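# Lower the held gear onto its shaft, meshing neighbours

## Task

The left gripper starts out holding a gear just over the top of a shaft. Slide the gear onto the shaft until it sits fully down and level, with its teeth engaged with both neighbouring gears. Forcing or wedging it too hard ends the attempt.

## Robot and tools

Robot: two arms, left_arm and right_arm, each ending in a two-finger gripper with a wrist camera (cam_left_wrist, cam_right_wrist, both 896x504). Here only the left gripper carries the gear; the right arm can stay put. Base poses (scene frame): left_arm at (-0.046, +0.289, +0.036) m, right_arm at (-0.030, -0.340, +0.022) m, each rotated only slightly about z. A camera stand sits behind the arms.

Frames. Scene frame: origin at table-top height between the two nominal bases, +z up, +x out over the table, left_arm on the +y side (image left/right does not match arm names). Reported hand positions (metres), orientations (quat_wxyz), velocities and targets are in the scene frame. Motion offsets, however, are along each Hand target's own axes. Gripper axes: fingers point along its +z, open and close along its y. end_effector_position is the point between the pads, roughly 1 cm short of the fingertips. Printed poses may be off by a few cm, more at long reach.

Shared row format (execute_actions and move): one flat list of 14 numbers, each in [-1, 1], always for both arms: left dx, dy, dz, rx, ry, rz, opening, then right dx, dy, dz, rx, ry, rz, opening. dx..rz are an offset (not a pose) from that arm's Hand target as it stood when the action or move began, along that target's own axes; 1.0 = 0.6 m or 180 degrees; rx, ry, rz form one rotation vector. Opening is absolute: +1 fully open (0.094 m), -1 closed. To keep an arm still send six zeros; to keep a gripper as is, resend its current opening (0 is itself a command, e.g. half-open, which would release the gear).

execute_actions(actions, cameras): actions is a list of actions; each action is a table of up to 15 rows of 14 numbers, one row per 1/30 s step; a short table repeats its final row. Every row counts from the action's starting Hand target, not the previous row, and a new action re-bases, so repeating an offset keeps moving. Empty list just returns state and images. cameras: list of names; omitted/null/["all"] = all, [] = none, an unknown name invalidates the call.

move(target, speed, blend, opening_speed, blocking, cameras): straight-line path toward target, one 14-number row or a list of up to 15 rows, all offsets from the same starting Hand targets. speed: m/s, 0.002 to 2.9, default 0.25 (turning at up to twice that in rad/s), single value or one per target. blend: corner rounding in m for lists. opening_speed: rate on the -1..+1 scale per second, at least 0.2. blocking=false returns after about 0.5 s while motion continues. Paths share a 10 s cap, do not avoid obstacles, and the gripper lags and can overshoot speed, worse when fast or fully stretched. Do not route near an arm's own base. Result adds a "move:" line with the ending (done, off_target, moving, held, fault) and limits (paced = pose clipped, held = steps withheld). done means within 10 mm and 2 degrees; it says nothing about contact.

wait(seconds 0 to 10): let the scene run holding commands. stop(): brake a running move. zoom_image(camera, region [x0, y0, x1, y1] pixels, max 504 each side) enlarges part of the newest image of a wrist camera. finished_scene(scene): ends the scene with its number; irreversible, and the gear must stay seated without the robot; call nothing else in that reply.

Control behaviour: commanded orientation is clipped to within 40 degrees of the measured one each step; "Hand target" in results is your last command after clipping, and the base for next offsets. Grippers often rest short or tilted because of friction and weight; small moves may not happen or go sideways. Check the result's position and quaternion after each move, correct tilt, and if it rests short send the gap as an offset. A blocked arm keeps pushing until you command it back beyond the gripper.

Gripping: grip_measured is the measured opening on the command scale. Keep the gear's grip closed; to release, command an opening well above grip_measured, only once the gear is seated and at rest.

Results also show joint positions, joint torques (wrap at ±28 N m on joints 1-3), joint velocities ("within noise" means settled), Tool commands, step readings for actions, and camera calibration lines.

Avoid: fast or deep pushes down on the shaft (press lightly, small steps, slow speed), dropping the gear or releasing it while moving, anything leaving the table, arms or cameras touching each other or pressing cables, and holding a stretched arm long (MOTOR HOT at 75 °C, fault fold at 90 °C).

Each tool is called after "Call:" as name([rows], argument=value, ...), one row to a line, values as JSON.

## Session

Call:
move(target=[0.06,0,-0.05,0,0,0,-0.9,0.5197,0.5062,-0.188,-0.4925,-0.095,0.0976,1], speed=0.5)

Call:
zoom_image(camera="cam_right_wrist", region=[350, 60, 550, 200])

Call:
zoom_image(camera="cam_left_wrist", region=[260, 150, 480, 330])

Call:
zoom_image(camera="cam_left_wrist", region=[330, 0, 600, 200])

Scene clock: 2.73 s.
left_arm: end_effector_position=(+0.2490, +0.1647, +0.1865) grip_measured=-0.640 end_effector_quat_wxyz=(+0.010, +0.860, +0.511, +0.011) | right_arm: end_effector_position=(+0.2492, -0.0459, +0.1008) grip_measured=+1.000 end_effector_quat_wxyz=(+0.457, -0.476, +0.541, +0.521)
Joint positions: left_arm=[-0.393 1.731 1.589 -1.4 -0.006 1.666 0.017] | right_arm=[0.432 2.14 0.603 1.44 -1.165 0.039 0.094]
Joint velocities: within noise
Joint torques (N m): left_arm=[0.27 -7.36 8.85 0.19 0.12 0.29] | right_arm=[0.28 -6.9 4.12 3.23 -0.3 -0.28]
Heat: left arm: 33 °C; right arm: 39 °C.
Hand target: left_arm +0.2513, +0.1644, +0.1935; +0.016, +0.861, +0.508, +0.012 | right_arm +0.2506, -0.0433, +0.1182; +0.598, -0.394, +0.396, +0.575
Off the commanded pose: left_arm 0.007 m, 1 deg | right_arm 0.018 m, 26 deg.
joint sent to its limit (right arm) — joint 4 (wrist pitch), upper limit. The joint targets are off in orientation, not in position.
move: off_target (right_arm)
camera_calibration:
cam_left_wrist: T_world_to_cam=[[-0.862727, 0.504597, -0.0329155, 0.141832], [0.440077, 0.781287, 0.442631, -0.284073], [0.249067, 0.367385, -0.896099, 0.131395], [0, 0, 0, 1]] pos_world=[0.21465, 0.102102, 0.248151]
cam_right_wrist: T_world_to_cam=[[0.991852, 0.00310936, -0.127358, -0.232639], [-0.112787, -0.443393, -0.889203, 0.137811], [-0.0592344, 0.896322, -0.439429, 0.191006], [0, 0, 0, 1]] pos_world=[0.257601, -0.109375, 0.176847]

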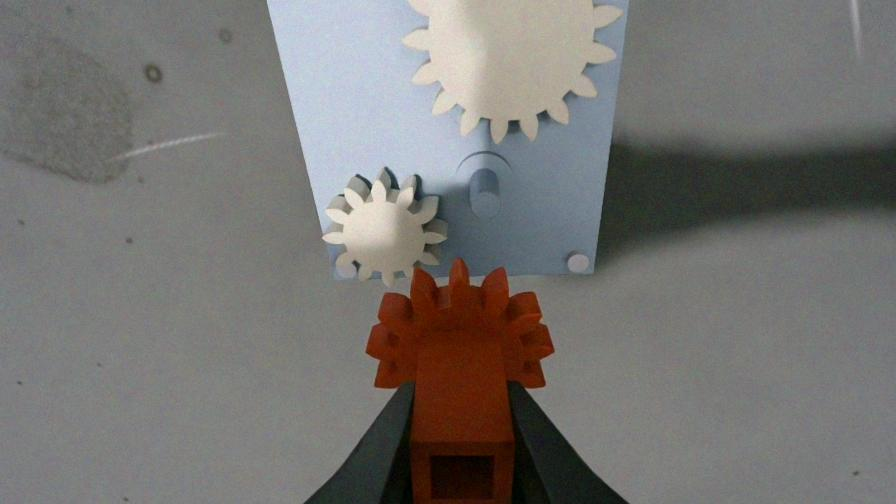

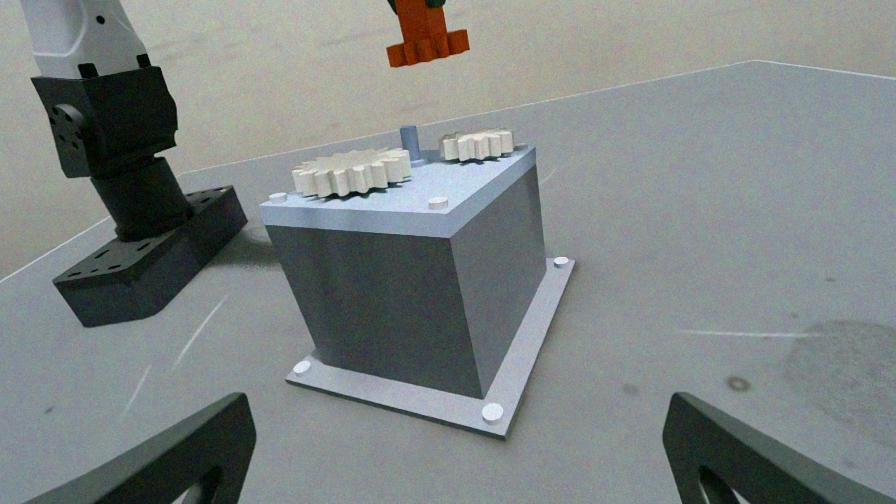

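Scaled by 2.520 from the camera's 896x504 image, which has a finer 1280x720 frame.

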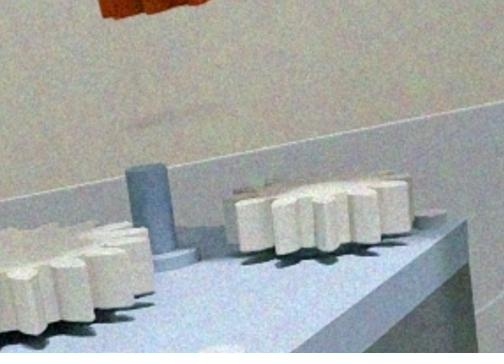

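Scaled by 2.291 from the camera's 896x504 image, which has a finer 1280x720 frame.

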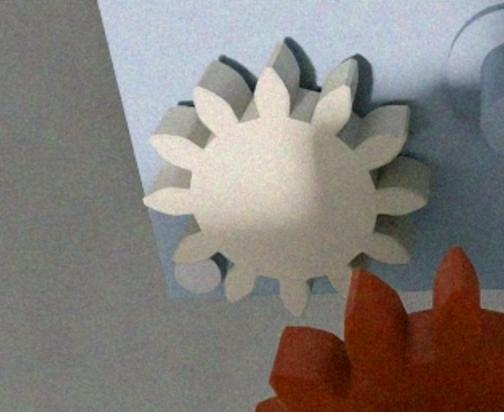

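Scaled by 1.867 from the camera's 896x504 image, which has a finer 1280x720 frame.

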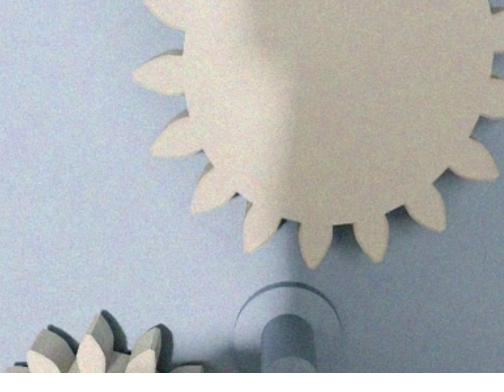

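Call:
move([
  [-0.034,-0.0232,0.0307,0.0109,-0.0296,0,-0.9,0,0,0,0,0,0,1],
  [-0.0433,0.0005,0.0482,0.0109,-0.0296,0,-0.9,0,0,0,0,0,0,1],
], speed=0.15)

Call:
zoom_image(camera="cam_right_wrist", region=[340, 30, 480, 170])

Call:
move(target=[0,0,0,0,0,0,-0.9,-0.09,-0.078,0.104,-0.062,0.26,-0.565,1], speed=0.002, blocking=false, cameras=[])

Call:
stop(cameras=[])

Scene clock: 50.43 s.
left_arm: end_effector_position=(+0.2343, +0.1475, +0.1622) grip_measured=-0.640 end_effector_quat_wxyz=(+0.011, +0.862, +0.506, -0.038) | right_arm: end_effector_position=(+0.2487, -0.0459, +0.1008) grip_measured=+1.000 end_effector_quat_wxyz=(+0.458, -0.479, +0.538, +0.520)
Joint positions: left_arm=[-0.417 1.755 1.519 -1.362 0.075 1.654 0.017] | right_arm=[0.432 2.14 0.603 1.439 -1.168 0.031 0.094]
Joint velocities: within noise
Joint torques (N m): left_arm=[-0.49 -6.98 7.77 0.4 0.26 0.12] | right_arm=[0.38 -6.82 4.12 3.26 -0.31 -0.13]
Heat: left arm: 38 °C; right arm: 48 °C.
Hand target: left_arm +0.2401, +0.1410, +0.1644; +0.025, +0.861, +0.507, -0.036 | right_arm +0.2506, -0.0433, +0.1182; +0.598, -0.394, +0.396, +0.575
Off the commanded pose: left_arm 0.009 m, 2 deg | right_arm 0.018 m, 26 deg.
joint sent to its limit (right arm) — joint 4 (wrist pitch), upper limit. The joint targets are off in orientation, not in position.
move: off_target (right_arm)
camera_calibration:
cam_left_wrist: T_world_to_cam=[[-0.85748, 0.514342, 0.0134625, 0.126805], [0.483455, 0.796481, 0.363166, -0.252862], [0.176069, 0.317916, -0.931627, 0.14973], [0, 0, 0, 1]] pos_world=[0.204617, 0.0885766, 0.229617]
cam_right_wrist: T_world_to_cam=[[0.992715, 0.00683878, -0.120292, -0.232894], [-0.104785, -0.443805, -0.889976, 0.135839], [-0.0594724, 0.896097, -0.439856, 0.191115], [0, 0, 0, 1]] pos_world=[0.256798, -0.109379, 0.176941]

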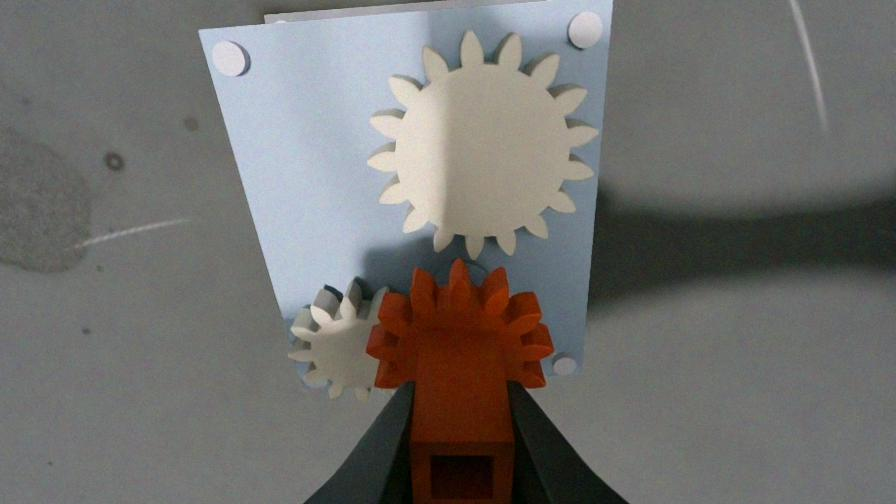

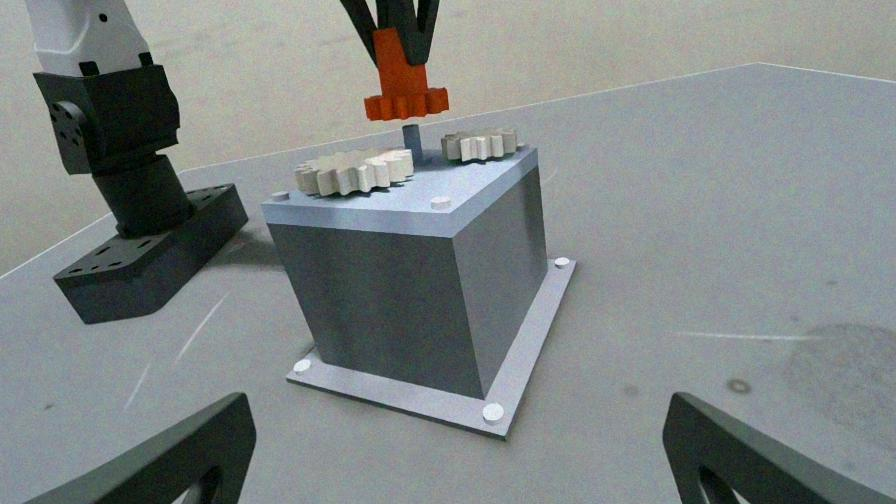

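Scaled by 3.600 from the camera's 896x504 image, which has a finer 1280x720 frame.

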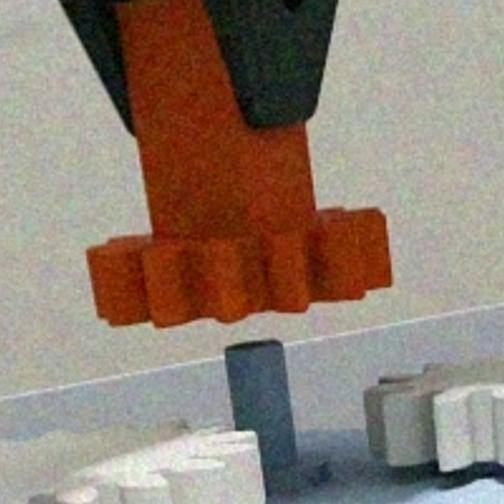

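Scene clock: 50.93 s.
left_arm: end_effector_position=(+0.2344, +0.1474, +0.1622) grip_measured=-0.640 end_effector_quat_wxyz=(+0.011, +0.862, +0.506, -0.038) | right_arm: end_effector_position=(+0.2486, -0.0459, +0.1006) grip_measured=+1.000 end_effector_quat_wxyz=(+0.464, -0.485, +0.533, +0.515)
Joint positions: left_arm=[-0.417 1.755 1.519 -1.361 0.075 1.654 0.017] | right_arm=[0.432 2.14 0.603 1.438 -1.169 0.008 0.094]
Joint velocities: within noise
Joint torques (N m): left_arm=[-0.58 -7.05 7.82 0.42 0.26 0.13] | right_arm=[0.25 -8.95 3.79 2.72 -0.28 -0.25]
Heat: left arm: 38 °C; right arm: 48 °C.
Hand target: left_arm +0.2401, +0.1411, +0.1646; +0.025, +0.861, +0.507, -0.036 | right_arm +0.2496, -0.0438, +0.1178; +0.504, -0.506, +0.486, +0.504
Tool commands: left_gripper/opening=-0.9 right_gripper/opening=+1.0
Off the commanded pose: left_arm 0.009 m, 2 deg | right_arm 0.111 m, 110 deg.
move: running
No camera images: "cameras" was empty.

Scene clock: 51.17 s.
left_arm: end_effector_position=(+0.2344, +0.1474, +0.1622) grip_measured=-0.640 end_effector_quat_wxyz=(+0.011, +0.862, +0.506, -0.038) | right_arm: end_effector_position=(+0.2486, -0.0459, +0.1006) grip_measured=+1.000 end_effector_quat_wxyz=(+0.464, -0.485, +0.533, +0.515)
Joint positions: left_arm=[-0.417 1.755 1.519 -1.361 0.075 1.654 0.017] | right_arm=[0.432 2.14 0.603 1.438 -1.169 0.007 0.094]
Joint velocities: within noise
Joint torques (N m): left_arm=[-0.58 -7.05 7.84 0.4 0.26 0.11] | right_arm=[0.2 -8.91 3.7 2.76 -0.31 -0.17]
Heat: left arm: 38 °C; right arm: 48 °C.
Hand target: left_arm +0.2400, +0.1411, +0.1646; +0.025, +0.861, +0.507, -0.036 | right_arm +0.2496, -0.0438, +0.1178; +0.504, -0.506, +0.486, +0.504 (not the last commanded pose)
Tool commands: left_gripper/opening=-0.9 right_gripper/opening=+1.0
Off the commanded pose: left_arm 0.009 m, 2 deg | right_arm 0.111 m, 110 deg.
earlier move: stopped
No camera images: "cameras" was empty.

Call:
move(target=[0,0,0,0,0,0,-0.9,-0.0773,0.131,0.061,0.2513,0.0773,-0.5161,1], speed=0.4)

Call:
zoom_image(camera="cam_right_wrist", region=[460, 50, 620, 210])

Call:
zoom_image(camera="cam_left_wrist", region=[370, 200, 530, 360])

Scene clock: 79.20 s.
left_arm: end_effector_position=(+0.2344, +0.1473, +0.1622) grip_measured=-0.640 end_effector_quat_wxyz=(+0.011, +0.862, +0.506, -0.038) | right_arm: end_effector_position=(+0.1687, -0.0094, +0.1236) grip_measured=+1.000 end_effector_quat_wxyz=(-0.638, +0.705, -0.228, +0.211)
Joint positions: left_arm=[-0.417 1.755 1.519 -1.361 0.075 1.653 0.017] | right_arm=[1.13 1.796 0.229 1.468 0.165 -1.561 0.094]
Joint velocities: within noise
Joint torques (N m): left_arm=[-0.58 -6.97 7.76 0.4 0.25 0.12] | right_arm=[0.72 -8.8 2.66 3.34 0.09 -0.31]
Heat: left arm: 36 °C; right arm: 46 °C.
Hand target: left_arm +0.2400, +0.1411, +0.1646; +0.025, +0.861, +0.507, -0.036 | right_arm +0.1694, -0.0094, +0.1632; -0.786, +0.533, -0.168, +0.265
Off the commanded pose: left_arm 0.009 m, 2 deg | right_arm 0.040 m, 28 deg.
joint sent to its limit (right arm) — joint 4 (wrist pitch), upper limit. The joint targets are off in orientation, not in position.
move: off_target (right_arm)
camera_calibration:
cam_left_wrist: T_world_to_cam=[[-0.857677, 0.514033, 0.0126698, 0.127191], [0.482964, 0.796892, 0.362916, -0.252745], [0.176454, 0.317384, -0.931736, 0.149831], [0, 0, 0, 1]] pos_world=[0.204717, 0.0884766, 0.229717]
cam_right_wrist: T_world_to_cam=[[0.0555362, 0.0885539, 0.994522, -0.129941], [0.495536, -0.867173, 0.0495428, -0.05754], [0.86681, 0.49007, -0.0920412, -0.0394094], [0, 0, 0, 1]] pos_world=[0.0698901, -0.019077, 0.128452]

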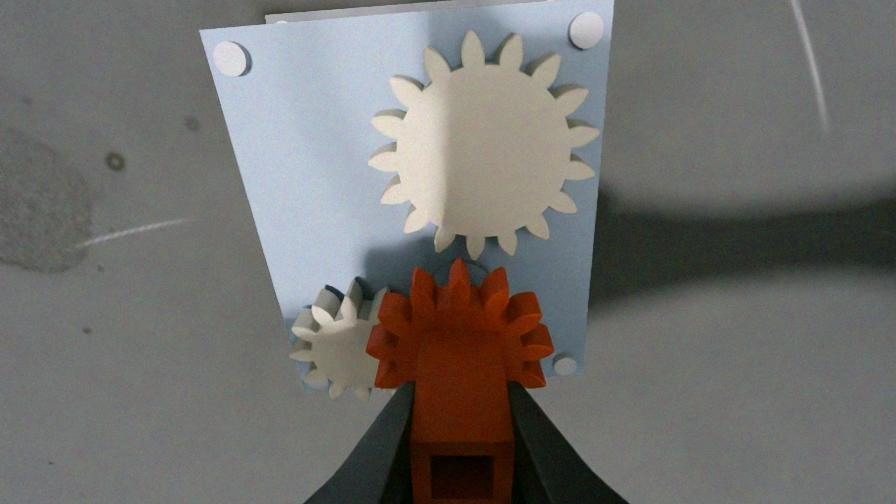

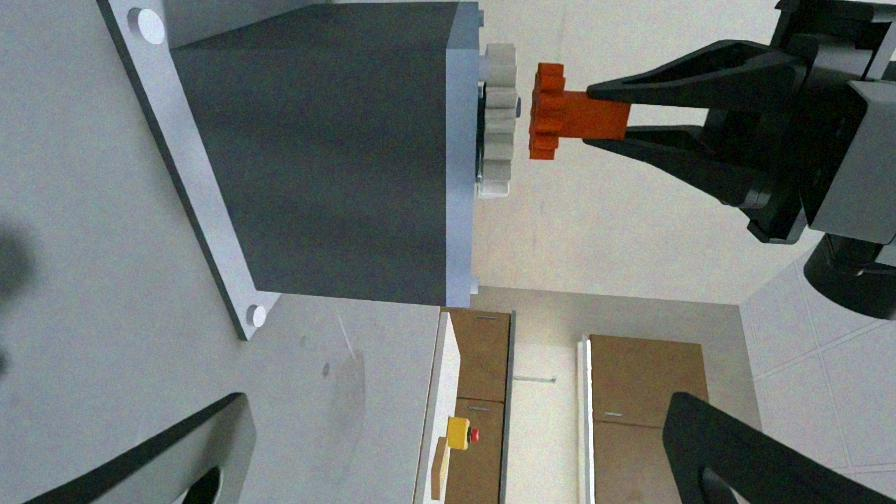

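Scaled by 3.150 from the camera's 896x504 image, which has a finer 1280x720 frame.

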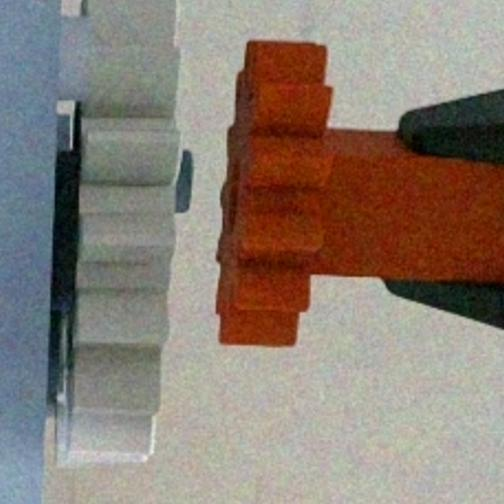

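Scaled by 3.150 from the camera's 896x504 image, which has a finer 1280x720 frame.

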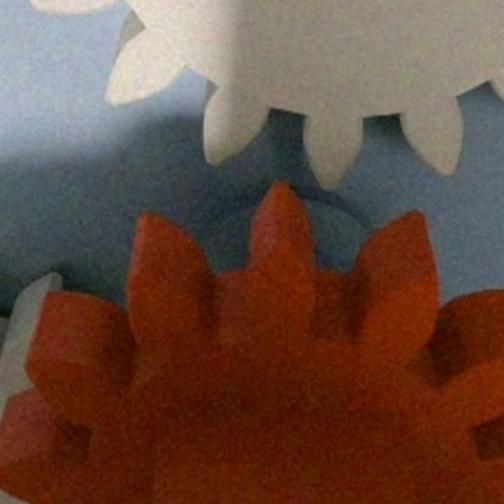

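Call:
move([
  [0.0125,-0.0265,-0.0105,-0.006,-0.011,0,-0.9,0,0,0,0,0,0,1],
  [0.0046,-0.0022,0.0072,-0.006,-0.011,0,-0.9,0,0,0,0,0,0,1],
], speed=0.12)

Call:
zoom_image(camera="cam_right_wrist", region=[460, 50, 620, 210])

Call:
move(target=[0,0,0,0,0,0,-0.9,0.1423,0.0855,0.0032,-0.143,-0.148,0.559,1], speed=0.4)

Call:
zoom_image(camera="cam_right_wrist", region=[340, 50, 480, 190])

Call:
zoom_image(camera="cam_left_wrist", region=[370, 200, 530, 360])

Scene clock: 111.53 s.
left_arm: end_effector_position=(+0.2345, +0.1502, +0.1584) grip_measured=-0.640 end_effector_quat_wxyz=(+0.028, +0.860, +0.507, -0.048) | right_arm: end_effector_position=(+0.1689, -0.0096, +0.1236) grip_measured=+1.000 end_effector_quat_wxyz=(-0.637, +0.705, -0.229, +0.212)
Joint positions: left_arm=[-0.389 1.735 1.479 -1.325 0.111 1.678 0.017] | right_arm=[1.13 1.796 0.229 1.468 0.166 -1.562 0.094]
Joint velocities: within noise
Joint torques (N m): left_arm=[-0.72 -6.83 7.71 0.47 0.3 0.12] | right_arm=[0.62 -8.76 2.63 3.31 0.07 -0.31]
Heat: left arm: 36 °C; right arm: 53 °C.
Hand target: left_arm +0.2399, +0.1438, +0.1600; +0.042, +0.860, +0.507, -0.046 | right_arm +0.1695, -0.0094, +0.1632; -0.786, +0.533, -0.168, +0.265
Off the commanded pose: left_arm 0.009 m, 2 deg | right_arm 0.040 m, 28 deg.
joint sent to its limit (right arm) — joint 4 (wrist pitch), upper limit. The joint targets are off in orientation, not in position.
move: off_target (right_arm)
camera_calibration:
cam_left_wrist: T_world_to_cam=[[-0.860037, 0.510155, -0.00879077, 0.130393], [0.478811, 0.81291, 0.331538, -0.250182], [0.176282, 0.280926, -0.943401, 0.152677], [0, 0, 0, 1]] pos_world=[0.205019, 0.0939639, 0.228127]
cam_right_wrist: T_world_to_cam=[[0.0549276, 0.0889714, 0.994518, -0.129801], [0.494241, -0.867866, 0.0503438, -0.0576598], [0.867588, 0.488766, -0.0916431, -0.0397233], [0, 0, 0, 1]] pos_world=[0.0700909, -0.019077, 0.128352]

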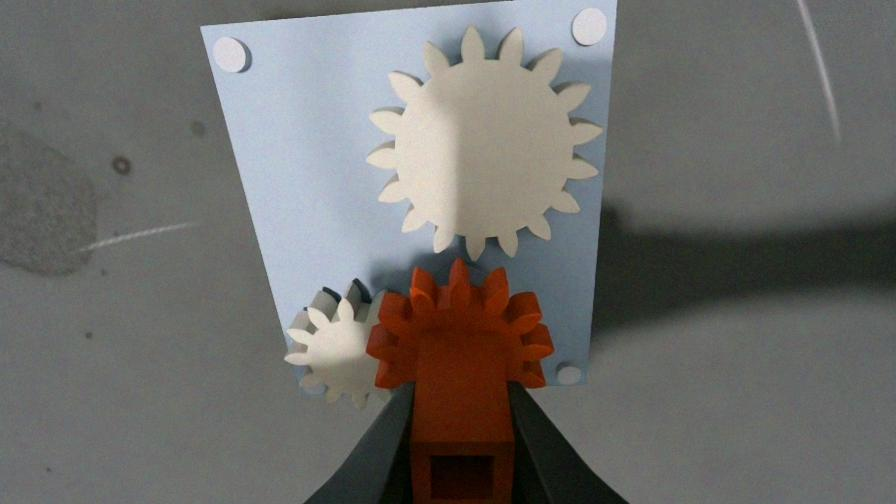

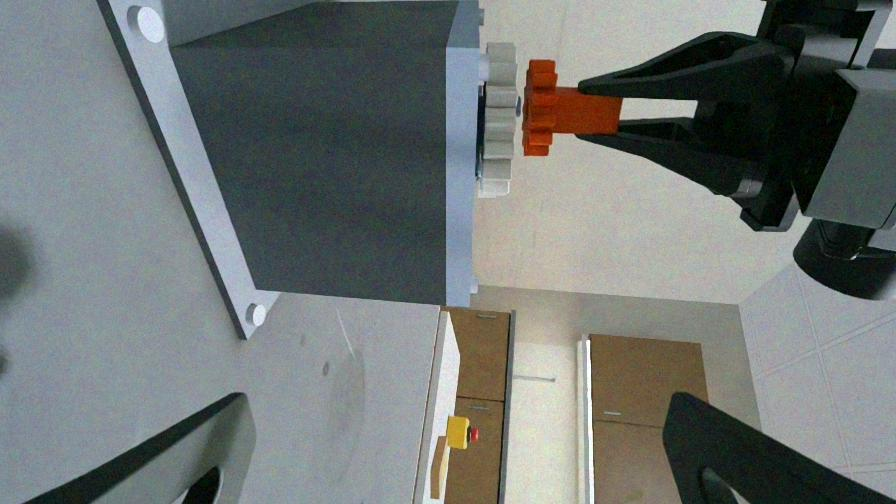

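Scaled by 3.150 from the camera's 896x504 image, which has a finer 1280x720 frame.

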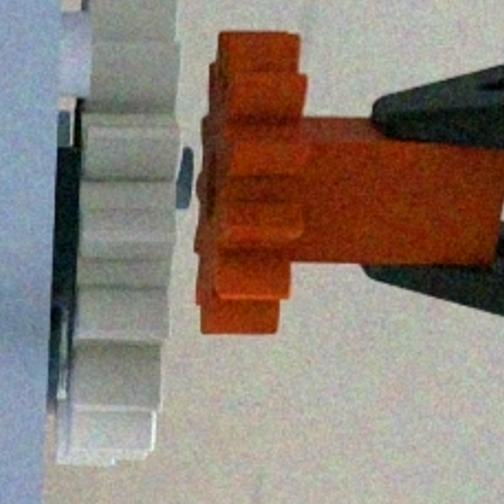

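Scene clock: 114.73 s.
left_arm: end_effector_position=(+0.2348, +0.1501, +0.1584) grip_measured=-0.640 end_effector_quat_wxyz=(+0.029, +0.860, +0.507, -0.048) | right_arm: end_effector_position=(+0.2496, -0.0439, +0.1042) grip_measured=+1.000 end_effector_quat_wxyz=(+0.472, -0.491, +0.522, +0.514)
Joint positions: left_arm=[-0.389 1.735 1.479 -1.324 0.111 1.678 0.017] | right_arm=[0.435 2.149 0.614 1.468 -1.172 0.011 0.094]
Joint velocities: within noise
Joint torques (N m): left_arm=[-0.75 -6.94 7.54 0.45 0.29 0.12] | right_arm=[-0.09 -7.54 3.64 2.93 -0.24 0.08]
Heat: left arm: 36 °C; right arm: 53 °C.
Hand target: left_arm +0.2400, +0.1437, +0.1600; +0.042, +0.860, +0.507, -0.046 | right_arm +0.2512, -0.0439, +0.1179; +0.597, -0.394, +0.397, +0.575
Off the commanded pose: left_arm 0.008 m, 1 deg | right_arm 0.014 m, 24 deg.
joint sent to its limit (right arm) — joint 4 (wrist pitch), upper limit. The joint targets are off in orientation, not in position.
move: off_target (right_arm)
camera_calibration:
cam_left_wrist: T_world_to_cam=[[-0.860038, 0.510132, -0.00996079, 0.130886], [0.478514, 0.813202, 0.331251, -0.250098], [0.177082, 0.280122, -0.94349, 0.152602], [0, 0, 0, 1]] pos_world=[0.205219, 0.0938636, 0.228127]
cam_right_wrist: T_world_to_cam=[[0.997287, 0.0158483, -0.0718898, -0.239245], [-0.0579607, -0.433023, -0.899518, 0.129593], [-0.0453857, 0.901244, -0.430929, 0.186631], [0, 0, 0, 1]] pos_world=[0.254577, -0.108291, 0.179797]

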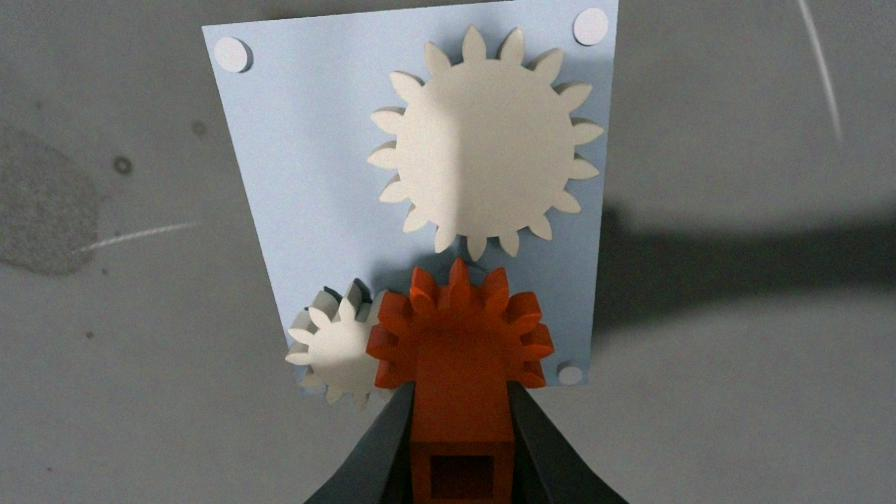

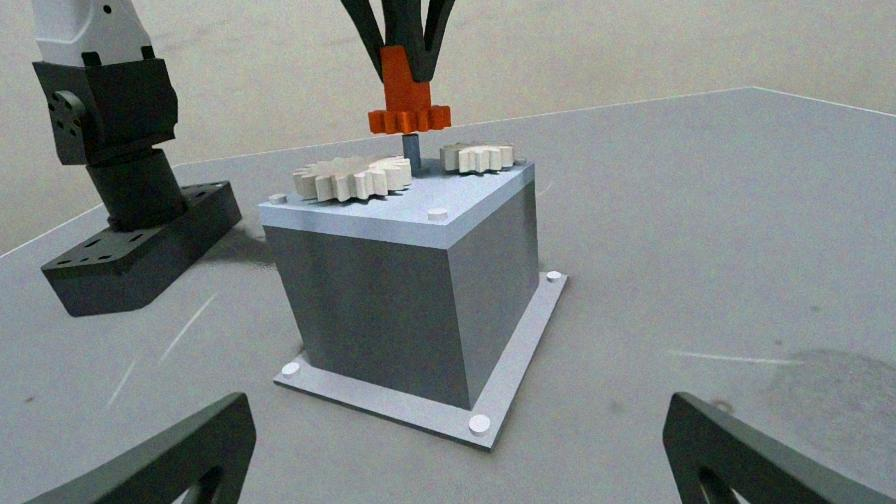

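Scaled by 3.600 from the camera's 896x504 image, which has a finer 1280x720 frame.

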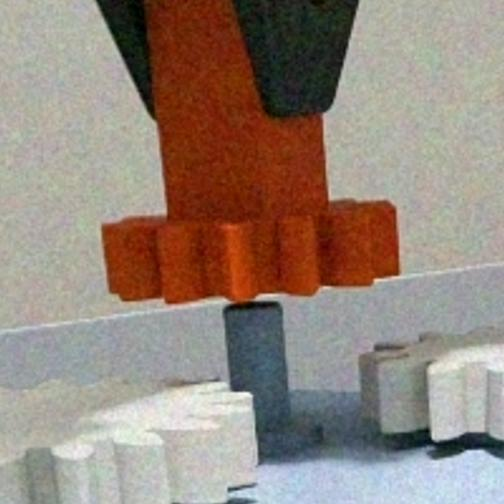

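Scaled by 3.150 from the camera's 896x504 image, which has a finer 1280x720 frame.

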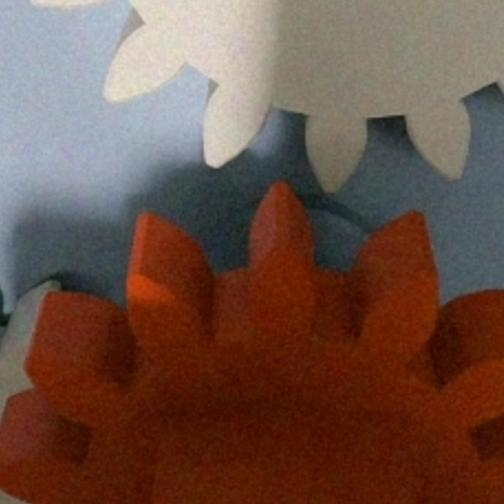

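Call:
execute_actions([
  [[0.001,0,0.004,0,0,0,-0.9,0,0,0,0,0,0,1]],
  [[0.000,0,0.003,0,0,0,-0.9,0,0,0,0,0,0,1]],
  [[0.000,0,0.003,0,0,0,-0.9,0,0,0,0,0,0,1]],
  [[0.000,0,0.003,0,0,0,-0.9,0,0,0,0,0,0,1]],
], cameras=[])

Scene clock: 132.47 s.
left_arm: end_effector_position=(+0.2391, +0.1482, +0.1557) grip_measured=-0.640 end_effector_quat_wxyz=(+0.037, +0.860, +0.507, -0.042) | right_arm: end_effector_position=(+0.2496, -0.0439, +0.1042) grip_measured=+1.000 end_effector_quat_wxyz=(+0.472, -0.490, +0.522, +0.514)
Joint positions: left_arm=[-0.389 1.735 1.468 -1.294 0.111 1.678 0.017] | right_arm=[0.435 2.149 0.614 1.468 -1.172 0.013 0.094]
Joint velocities: within noise
Joint torques (N m): left_arm=[-0.8 -6.72 5.9 0.52 0.29 0.13] | right_arm=[-0.25 -7.57 3.52 2.94 -0.25 0.06]
Heat: left arm: 37 °C; right arm: 53 °C.
Hand target: left_arm +0.2400, +0.1433, +0.1523; +0.042, +0.860, +0.507, -0.046 | right_arm +0.2512, -0.0439, +0.1179; +0.597, -0.394, +0.397, +0.576
Off the commanded pose: left_arm 0.006 m, 1 deg | right_arm 0.014 m, 24 deg.
joint sent to its limit (right arm) — joint 4 (wrist pitch), upper limit. The joint targets are off in orientation, not in position.
Step readings (end_effector_position of left_arm | right_arm):
0: (+0.2349, +0.1500, +0.1584) | (+0.2496, -0.0439, +0.1042)
1: (+0.2349, +0.1500, +0.1584) | (+0.2496, -0.0439, +0.1042)
2: (+0.2352, +0.1499, +0.1584) | (+0.2496, -0.0439, +0.1042)
4: (+0.2358, +0.1496, +0.1584) | (+0.2496, -0.0439, +0.1042)
8: (+0.2364, +0.1494, +0.1584) | (+0.2496, -0.0439, +0.1042)
15: (+0.2368, +0.1492, +0.1584) | (+0.2496, -0.0439, +0.1042)
16: (+0.2369, +0.1492, +0.1584) | (+0.2496, -0.0439, +0.1042)
17: (+0.2370, +0.1491, +0.1584) | (+0.2496, -0.0439, +0.1042)
19: (+0.2376, +0.1488, +0.1584) | (+0.2496, -0.0439, +0.1042)
23: (+0.2381, +0.1487, +0.1584) | (+0.2496, -0.0439, +0.1042)
30: (+0.2383, +0.1486, +0.1584) | (+0.2496, -0.0439, +0.1042)
31: (+0.2384, +0.1485, +0.1584) | (+0.2496, -0.0439, +0.1042)
32: (+0.2386, +0.1484, +0.1582) | (+0.2496, -0.0439, +0.1042)
34: (+0.2387, +0.1484, +0.1577) | (+0.2496, -0.0439, +0.1042)
38: (+0.2387, +0.1484, +0.1575) | (+0.2496, -0.0439, +0.1042)
45: (+0.2391, +0.1482, +0.1575) | (+0.2496, -0.0439, +0.1042)
46: (+0.2391, +0.1482, +0.1573) | (+0.2496, -0.0439, +0.1042)
47: (+0.2391, +0.1482, +0.1569) | (+0.2496, -0.0439, +0.1042)
49: (+0.2387, +0.1484, +0.1560) | (+0.2496, -0.0439, +0.1042)
53: (+0.2387, +0.1484, +0.1557) | (+0.2496, -0.0439, +0.1042)
60: (+0.2391, +0.1482, +0.1557) | (+0.2496, -0.0439, +0.1042)
No camera images: "cameras" was empty.

Call:
move([
  [0.0078,-0.0243,-0.0252,0,0,0,-0.9,0,0,0,0,0,0,1],
  [0.0005,-0.0006,-0.0072,0,0,0,-0.9,0,0,0,0,0,0,1],
], speed=[0.12,0.12])

Call:
zoom_image(camera="cam_right_wrist", region=[340, 50, 480, 190])

Call:
zoom_image(camera="cam_left_wrist", region=[370, 200, 530, 360])

Scene clock: 150.13 s.
left_arm: end_effector_position=(+0.2348, +0.1508, +0.1549) grip_measured=-0.640 end_effector_quat_wxyz=(+0.031, +0.860, +0.507, -0.048) | right_arm: end_effector_position=(+0.2496, -0.0439, +0.1040) grip_measured=+1.000 end_effector_quat_wxyz=(+0.471, -0.490, +0.523, +0.514)
Joint positions: left_arm=[-0.385 1.732 1.46 -1.307 0.114 1.681 0.017] | right_arm=[0.435 2.149 0.614 1.466 -1.172 0.013 0.094]
Joint velocities: within noise
Joint torques (N m): left_arm=[-0.9 -6.56 7.97 0.43 0.28 0.12] | right_arm=[-0.18 -7.58 3.51 2.95 -0.24 0.04]
Heat: left arm: 36 °C; right arm: 53 °C.
Hand target: left_arm +0.2400, +0.1444, +0.1565; +0.042, +0.860, +0.507, -0.046 | right_arm +0.2512, -0.0439, +0.1179; +0.597, -0.394, +0.397, +0.575
Off the commanded pose: left_arm 0.009 m, 1 deg | right_arm 0.014 m, 24 deg.
joint sent to its limit (right arm) — joint 4 (wrist pitch), upper limit. The joint targets are off in orientation, not in position.
move: off_target (right_arm)
camera_calibration:
cam_left_wrist: T_world_to_cam=[[-0.860414, 0.509422, -0.0132997, 0.131152], [0.477314, 0.814775, 0.32911, -0.249159], [0.178492, 0.276822, -0.944198, 0.149317], [0, 0, 0, 1]] pos_world=[0.20512, 0.0948627, 0.224729]
cam_right_wrist: T_world_to_cam=[[0.997066, 0.0157903, -0.0749013, -0.238869], [-0.0606718, -0.433606, -0.899058, 0.129973], [-0.0466741, 0.900964, -0.431376, 0.186933], [0, 0, 0, 1]] pos_world=[0.254778, -0.108291, 0.1796]

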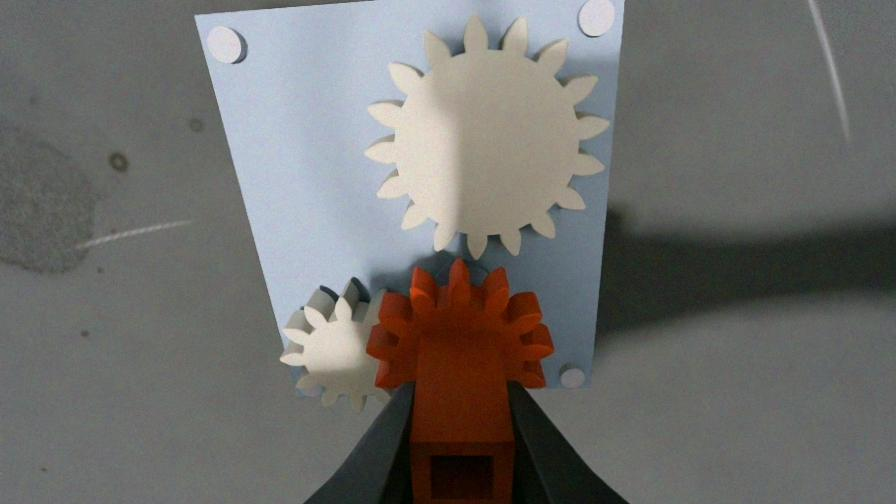

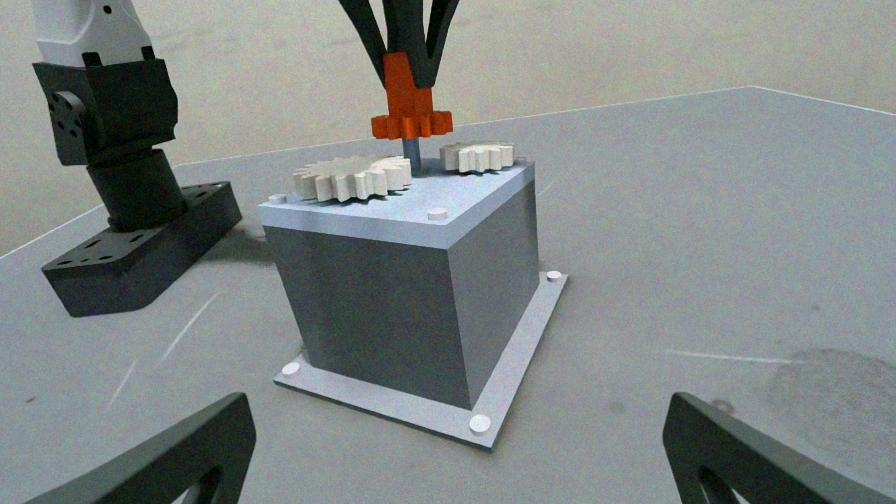

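Scaled by 3.600 from the camera's 896x504 image, which has a finer 1280x720 frame.

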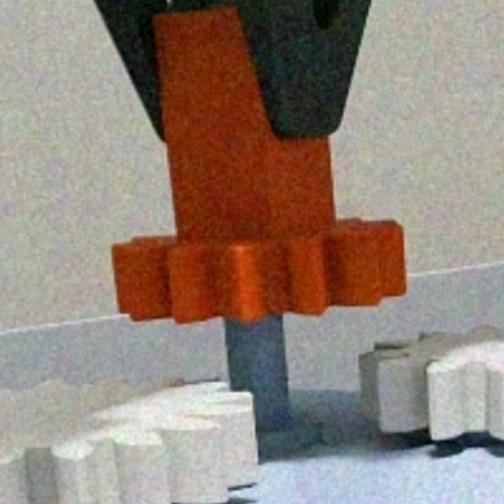

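Scaled by 3.150 from the camera's 896x504 image, which has a finer 1280x720 frame.

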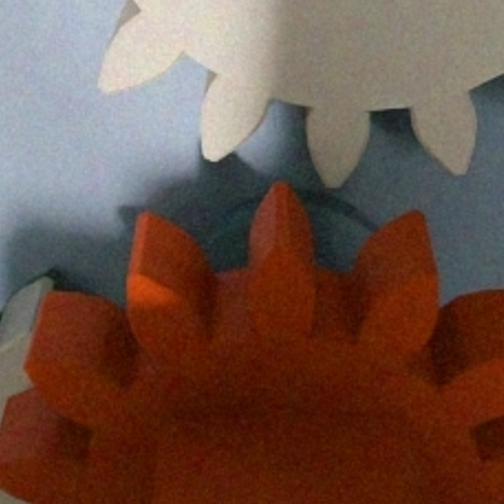

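Call:
execute_actions([
  [[0.0055,-0.0138,0.0045,0,0,0,-0.9,0,0,0,0,0,0,1]],
  [[0,0,0.004,0,0,0,-0.9,0,0,0,0,0,0,1]],
], cameras=[])

Scene clock: 170.13 s.
left_arm: end_effector_position=(+0.2343, +0.1508, +0.1544) grip_measured=-0.640 end_effector_quat_wxyz=(+0.037, +0.860, +0.507, -0.045) | right_arm: end_effector_position=(+0.2496, -0.0439, +0.1040) grip_measured=+1.000 end_effector_quat_wxyz=(+0.471, -0.490, +0.523, +0.514)
Joint positions: left_arm=[-0.385 1.718 1.443 -1.29 0.116 1.681 0.017] | right_arm=[0.435 2.149 0.614 1.466 -1.172 0.013 0.094]
Joint velocities: within noise
Joint torques (N m): left_arm=[0.06 -7.64 4.46 0.54 0.25 0.23] | right_arm=[-0.18 -7.51 3.51 2.94 -0.24 0.06]
Heat: left arm: 38 °C; right arm: 53 °C.
Hand target: left_arm +0.2341, +0.1506, +0.1507; +0.042, +0.860, +0.507, -0.047 | right_arm +0.2512, -0.0439, +0.1179; +0.597, -0.394, +0.397, +0.575
Off the commanded pose: left_arm 0.004 m, 1 deg | right_arm 0.014 m, 24 deg.
joint sent to its limit (right arm) — joint 4 (wrist pitch), upper limit. The joint targets are off in orientation, not in position.
Step readings (end_effector_position of left_arm | right_arm):
0: (+0.2348, +0.1508, +0.1549) | (+0.2496, -0.0439, +0.1040)
1: (+0.2347, +0.1509, +0.1545) | (+0.2496, -0.0439, +0.1040)
2: (+0.2345, +0.1507, +0.1546) | (+0.2496, -0.0439, +0.1040)
4: (+0.2345, +0.1507, +0.1545) | (+0.2496, -0.0439, +0.1040)
8: (+0.2344, +0.1508, +0.1546) | (+0.2496, -0.0439, +0.1040)
15: (+0.2344, +0.1508, +0.1546) | (+0.2496, -0.0439, +0.1040)
16: (+0.2344, +0.1508, +0.1545) | (+0.2496, -0.0439, +0.1040)
17: (+0.2343, +0.1507, +0.1545) | (+0.2496, -0.0439, +0.1040)
19: (+0.2343, +0.1508, +0.1545) | (+0.2496, -0.0439, +0.1040)
23: (+0.2343, +0.1507, +0.1545) | (+0.2496, -0.0439, +0.1040)
30: (+0.2343, +0.1507, +0.1545) | (+0.2496, -0.0439, +0.1040)
No camera images: "cameras" was empty.

Call:
execute_actions([
  [[-0.0016,-0.0029,0,0,0,0,-0.9,0,0,0,0,0,0,1]],
  [[-0.0016,-0.0029,0,0,0,0,-0.9,0,0,0,0,0,0,1]],
  [[0.003,-0.0015,0,0,0,0,-0.9,0,0,0,0,0,0,1]],
  [[0.003,-0.0015,0,0,0,0,-0.9,0,0,0,0,0,0,1]],
], cameras=["cam_right_wrist"])

Call:
zoom_image(camera="cam_right_wrist", region=[340, 50, 480, 190])

Scene clock: 183.07 s.
left_arm: end_effector_position=(+0.2337, +0.1514, +0.1544) grip_measured=-0.640 end_effector_quat_wxyz=(+0.046, +0.859, +0.509, -0.043) | right_arm: end_effector_position=(+0.2496, -0.0439, +0.1040) grip_measured=+1.000 end_effector_quat_wxyz=(+0.471, -0.490, +0.523, +0.514)
Joint positions: left_arm=[-0.379 1.7 1.421 -1.271 0.124 1.681 0.017] | right_arm=[0.435 2.149 0.614 1.466 -1.172 0.013 0.094]
Joint velocities: within noise
Joint torques (N m): left_arm=[0.28 -7.49 4.42 0.4 0.16 0.3] | right_arm=[-0.24 -7.47 3.62 2.95 -0.25 0.05]
Heat: left arm: 36 °C; right arm: 53 °C.
Hand target: left_arm +0.2303, +0.1546, +0.1504; +0.042, +0.860, +0.507, -0.047 | right_arm +0.2512, -0.0439, +0.1179; +0.597, -0.394, +0.397, +0.575
Off the commanded pose: left_arm 0.006 m, 1 deg | right_arm 0.014 m, 24 deg.
joint sent to its limit (right arm) — joint 4 (wrist pitch), upper limit. The joint targets are off in orientation, not in position.
Step readings (end_effector_position of left_arm | right_arm):
0: (+0.2343, +0.1508, +0.1544) | (+0.2496, -0.0439, +0.1040)
1: (+0.2342, +0.1508, +0.1545) | (+0.2496, -0.0439, +0.1040)
2: (+0.2340, +0.1509, +0.1544) | (+0.2496, -0.0439, +0.1040)
4: (+0.2340, +0.1509, +0.1544) | (+0.2496, -0.0439, +0.1040)
8: (+0.2341, +0.1508, +0.1546) | (+0.2496, -0.0439, +0.1040)
15: (+0.2340, +0.1509, +0.1545) | (+0.2496, -0.0439, +0.1040)
16: (+0.2340, +0.1509, +0.1545) | (+0.2496, -0.0439, +0.1040)
17: (+0.2339, +0.1509, +0.1545) | (+0.2496, -0.0439, +0.1040)
19: (+0.2338, +0.1509, +0.1545) | (+0.2496, -0.0439, +0.1040)
23: (+0.2338, +0.1510, +0.1545) | (+0.2496, -0.0439, +0.1040)
30: (+0.2338, +0.1510, +0.1545) | (+0.2496, -0.0439, +0.1040)
31: (+0.2337, +0.1510, +0.1545) | (+0.2496, -0.0439, +0.1040)
32: (+0.2338, +0.1510, +0.1546) | (+0.2496, -0.0439, +0.1040)
34: (+0.2337, +0.1510, +0.1544) | (+0.2496, -0.0439, +0.1040)
38: (+0.2337, +0.1510, +0.1545) | (+0.2496, -0.0439, +0.1040)
45: (+0.2337, +0.1510, +0.1546) | (+0.2496, -0.0439, +0.1040)
46: (+0.2338, +0.1513, +0.1545) | (+0.2496, -0.0439, +0.1040)
47: (+0.2339, +0.1518, +0.1545) | (+0.2496, -0.0439, +0.1040)
49: (+0.2339, +0.1517, +0.1545) | (+0.2496, -0.0439, +0.1040)
53: (+0.2337, +0.1515, +0.1544) | (+0.2496, -0.0439, +0.1040)
60: (+0.2337, +0.1514, +0.1544) | (+0.2496, -0.0439, +0.1040)
camera_calibration:
cam_right_wrist: T_world_to_cam=[[0.997066, 0.0157903, -0.0749013, -0.238869], [-0.0606718, -0.433606, -0.899058, 0.129973], [-0.0466741, 0.900964, -0.431376, 0.186933], [0, 0, 0, 1]] pos_world=[0.254778, -0.108291, 0.1796]
Images, in order (width x height): cam_right_wrist 896x504.

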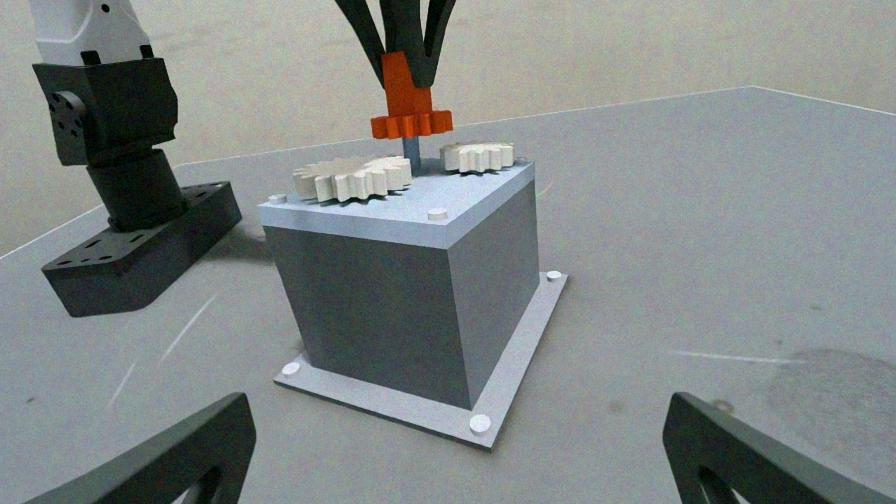

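Scaled by 3.600 from the camera's 896x504 image, which has a finer 1280x720 frame.

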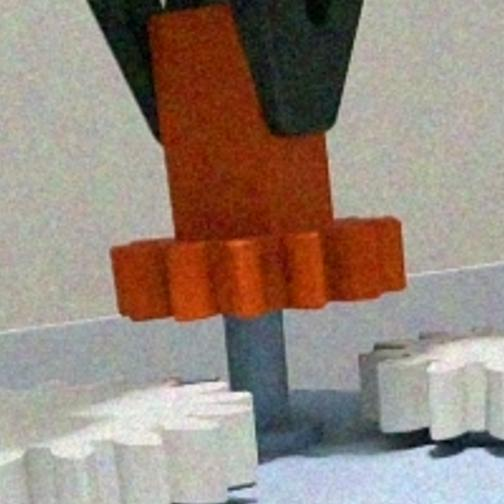

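Call:
execute_actions([
  [[0,0,0,0.0122,-0.0067,0,-0.9,0,0,0,0,0,0,1]],
  [[0,0,0.002,0,0,0,-0.9,0,0,0,0,0,0,1]],
  [[0.003,0.003,0,0,0,0,-0.9,0,0,0,0,0,0,1]],
  [[0.003,-0.003,0,0,0,0,-0.9,0,0,0,0,0,0,1]],
], cameras=["cam_right_wrist"])

Call:
zoom_image(camera="cam_right_wrist", region=[340, 50, 480, 190])

Scene clock: 201.47 s.
left_arm: end_effector_position=(+0.2351, +0.1533, +0.1543) grip_measured=-0.640 end_effector_quat_wxyz=(+0.046, +0.859, +0.506, -0.056) | right_arm: end_effector_position=(+0.2496, -0.0439, +0.1040) grip_measured=+1.000 end_effector_quat_wxyz=(+0.471, -0.490, +0.523, +0.514)
Joint positions: left_arm=[-0.361 1.717 1.439 -1.289 0.144 1.706 0.017] | right_arm=[0.435 2.149 0.614 1.466 -1.172 0.013 0.094]
Joint velocities: within noise
Joint torques (N m): left_arm=[0.34 -5.68 6.26 0.08 0.12 0.27] | right_arm=[-0.21 -7.56 3.48 2.96 -0.23 0.05]
Heat: left arm: 36 °C; right arm: 53 °C.
Hand target: left_arm +0.2320, +0.1576, +0.1488; +0.031, +0.860, +0.505, -0.065 | right_arm +0.2512, -0.0439, +0.1179; +0.597, -0.394, +0.397, +0.575
Off the commanded pose: left_arm 0.008 m, 2 deg | right_arm 0.014 m, 24 deg.
joint sent to its limit (right arm) — joint 4 (wrist pitch), upper limit. The joint targets are off in orientation, not in position.
Step readings (end_effector_position of left_arm | right_arm):
0: (+0.2337, +0.1514, +0.1544) | (+0.2496, -0.0439, +0.1040)
1: (+0.2339, +0.1518, +0.1546) | (+0.2496, -0.0439, +0.1040)
2: (+0.2343, +0.1525, +0.1546) | (+0.2496, -0.0439, +0.1040)
4: (+0.2345, +0.1525, +0.1545) | (+0.2496, -0.0439, +0.1040)
8: (+0.2341, +0.1518, +0.1544) | (+0.2496, -0.0439, +0.1040)
15: (+0.2339, +0.1517, +0.1544) | (+0.2496, -0.0439, +0.1040)
16: (+0.2339, +0.1517, +0.1544) | (+0.2496, -0.0439, +0.1040)
17: (+0.2339, +0.1517, +0.1544) | (+0.2496, -0.0439, +0.1040)
19: (+0.2339, +0.1517, +0.1544) | (+0.2496, -0.0439, +0.1040)
23: (+0.2339, +0.1517, +0.1544) | (+0.2496, -0.0439, +0.1040)
30: (+0.2339, +0.1517, +0.1544) | (+0.2496, -0.0439, +0.1040)
31: (+0.2341, +0.1519, +0.1543) | (+0.2496, -0.0439, +0.1040)
32: (+0.2344, +0.1521, +0.1543) | (+0.2496, -0.0439, +0.1040)
34: (+0.2345, +0.1523, +0.1543) | (+0.2496, -0.0439, +0.1040)
38: (+0.2343, +0.1520, +0.1542) | (+0.2496, -0.0439, +0.1040)
45: (+0.2344, +0.1518, +0.1543) | (+0.2496, -0.0439, +0.1040)
46: (+0.2346, +0.1522, +0.1543) | (+0.2496, -0.0439, +0.1040)
47: (+0.2349, +0.1528, +0.1543) | (+0.2496, -0.0439, +0.1040)
49: (+0.2351, +0.1533, +0.1543) | (+0.2496, -0.0439, +0.1040)
53: (+0.2351, +0.1533, +0.1543) | (+0.2496, -0.0439, +0.1040)
60: (+0.2351, +0.1533, +0.1543) | (+0.2496, -0.0439, +0.1040)
camera_calibration:
cam_right_wrist: T_world_to_cam=[[0.997066, 0.0157903, -0.0749013, -0.238869], [-0.0606718, -0.433606, -0.899058, 0.129973], [-0.0466741, 0.900964, -0.431376, 0.186933], [0, 0, 0, 1]] pos_world=[0.254778, -0.108291, 0.1796]
Images, in order (width x height): cam_right_wrist 896x504.

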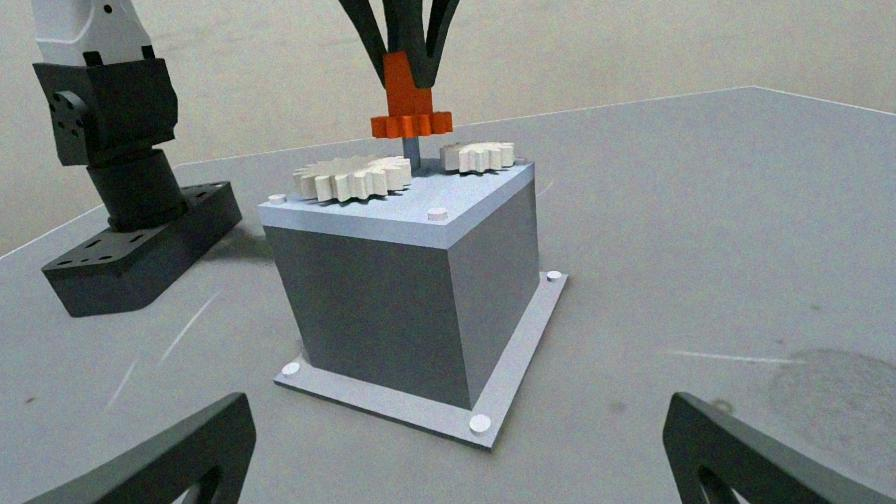

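Scaled by 3.600 from the camera's 896x504 image, which has a finer 1280x720 frame.

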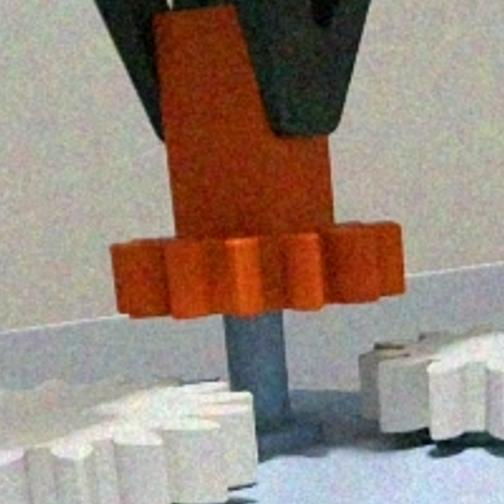

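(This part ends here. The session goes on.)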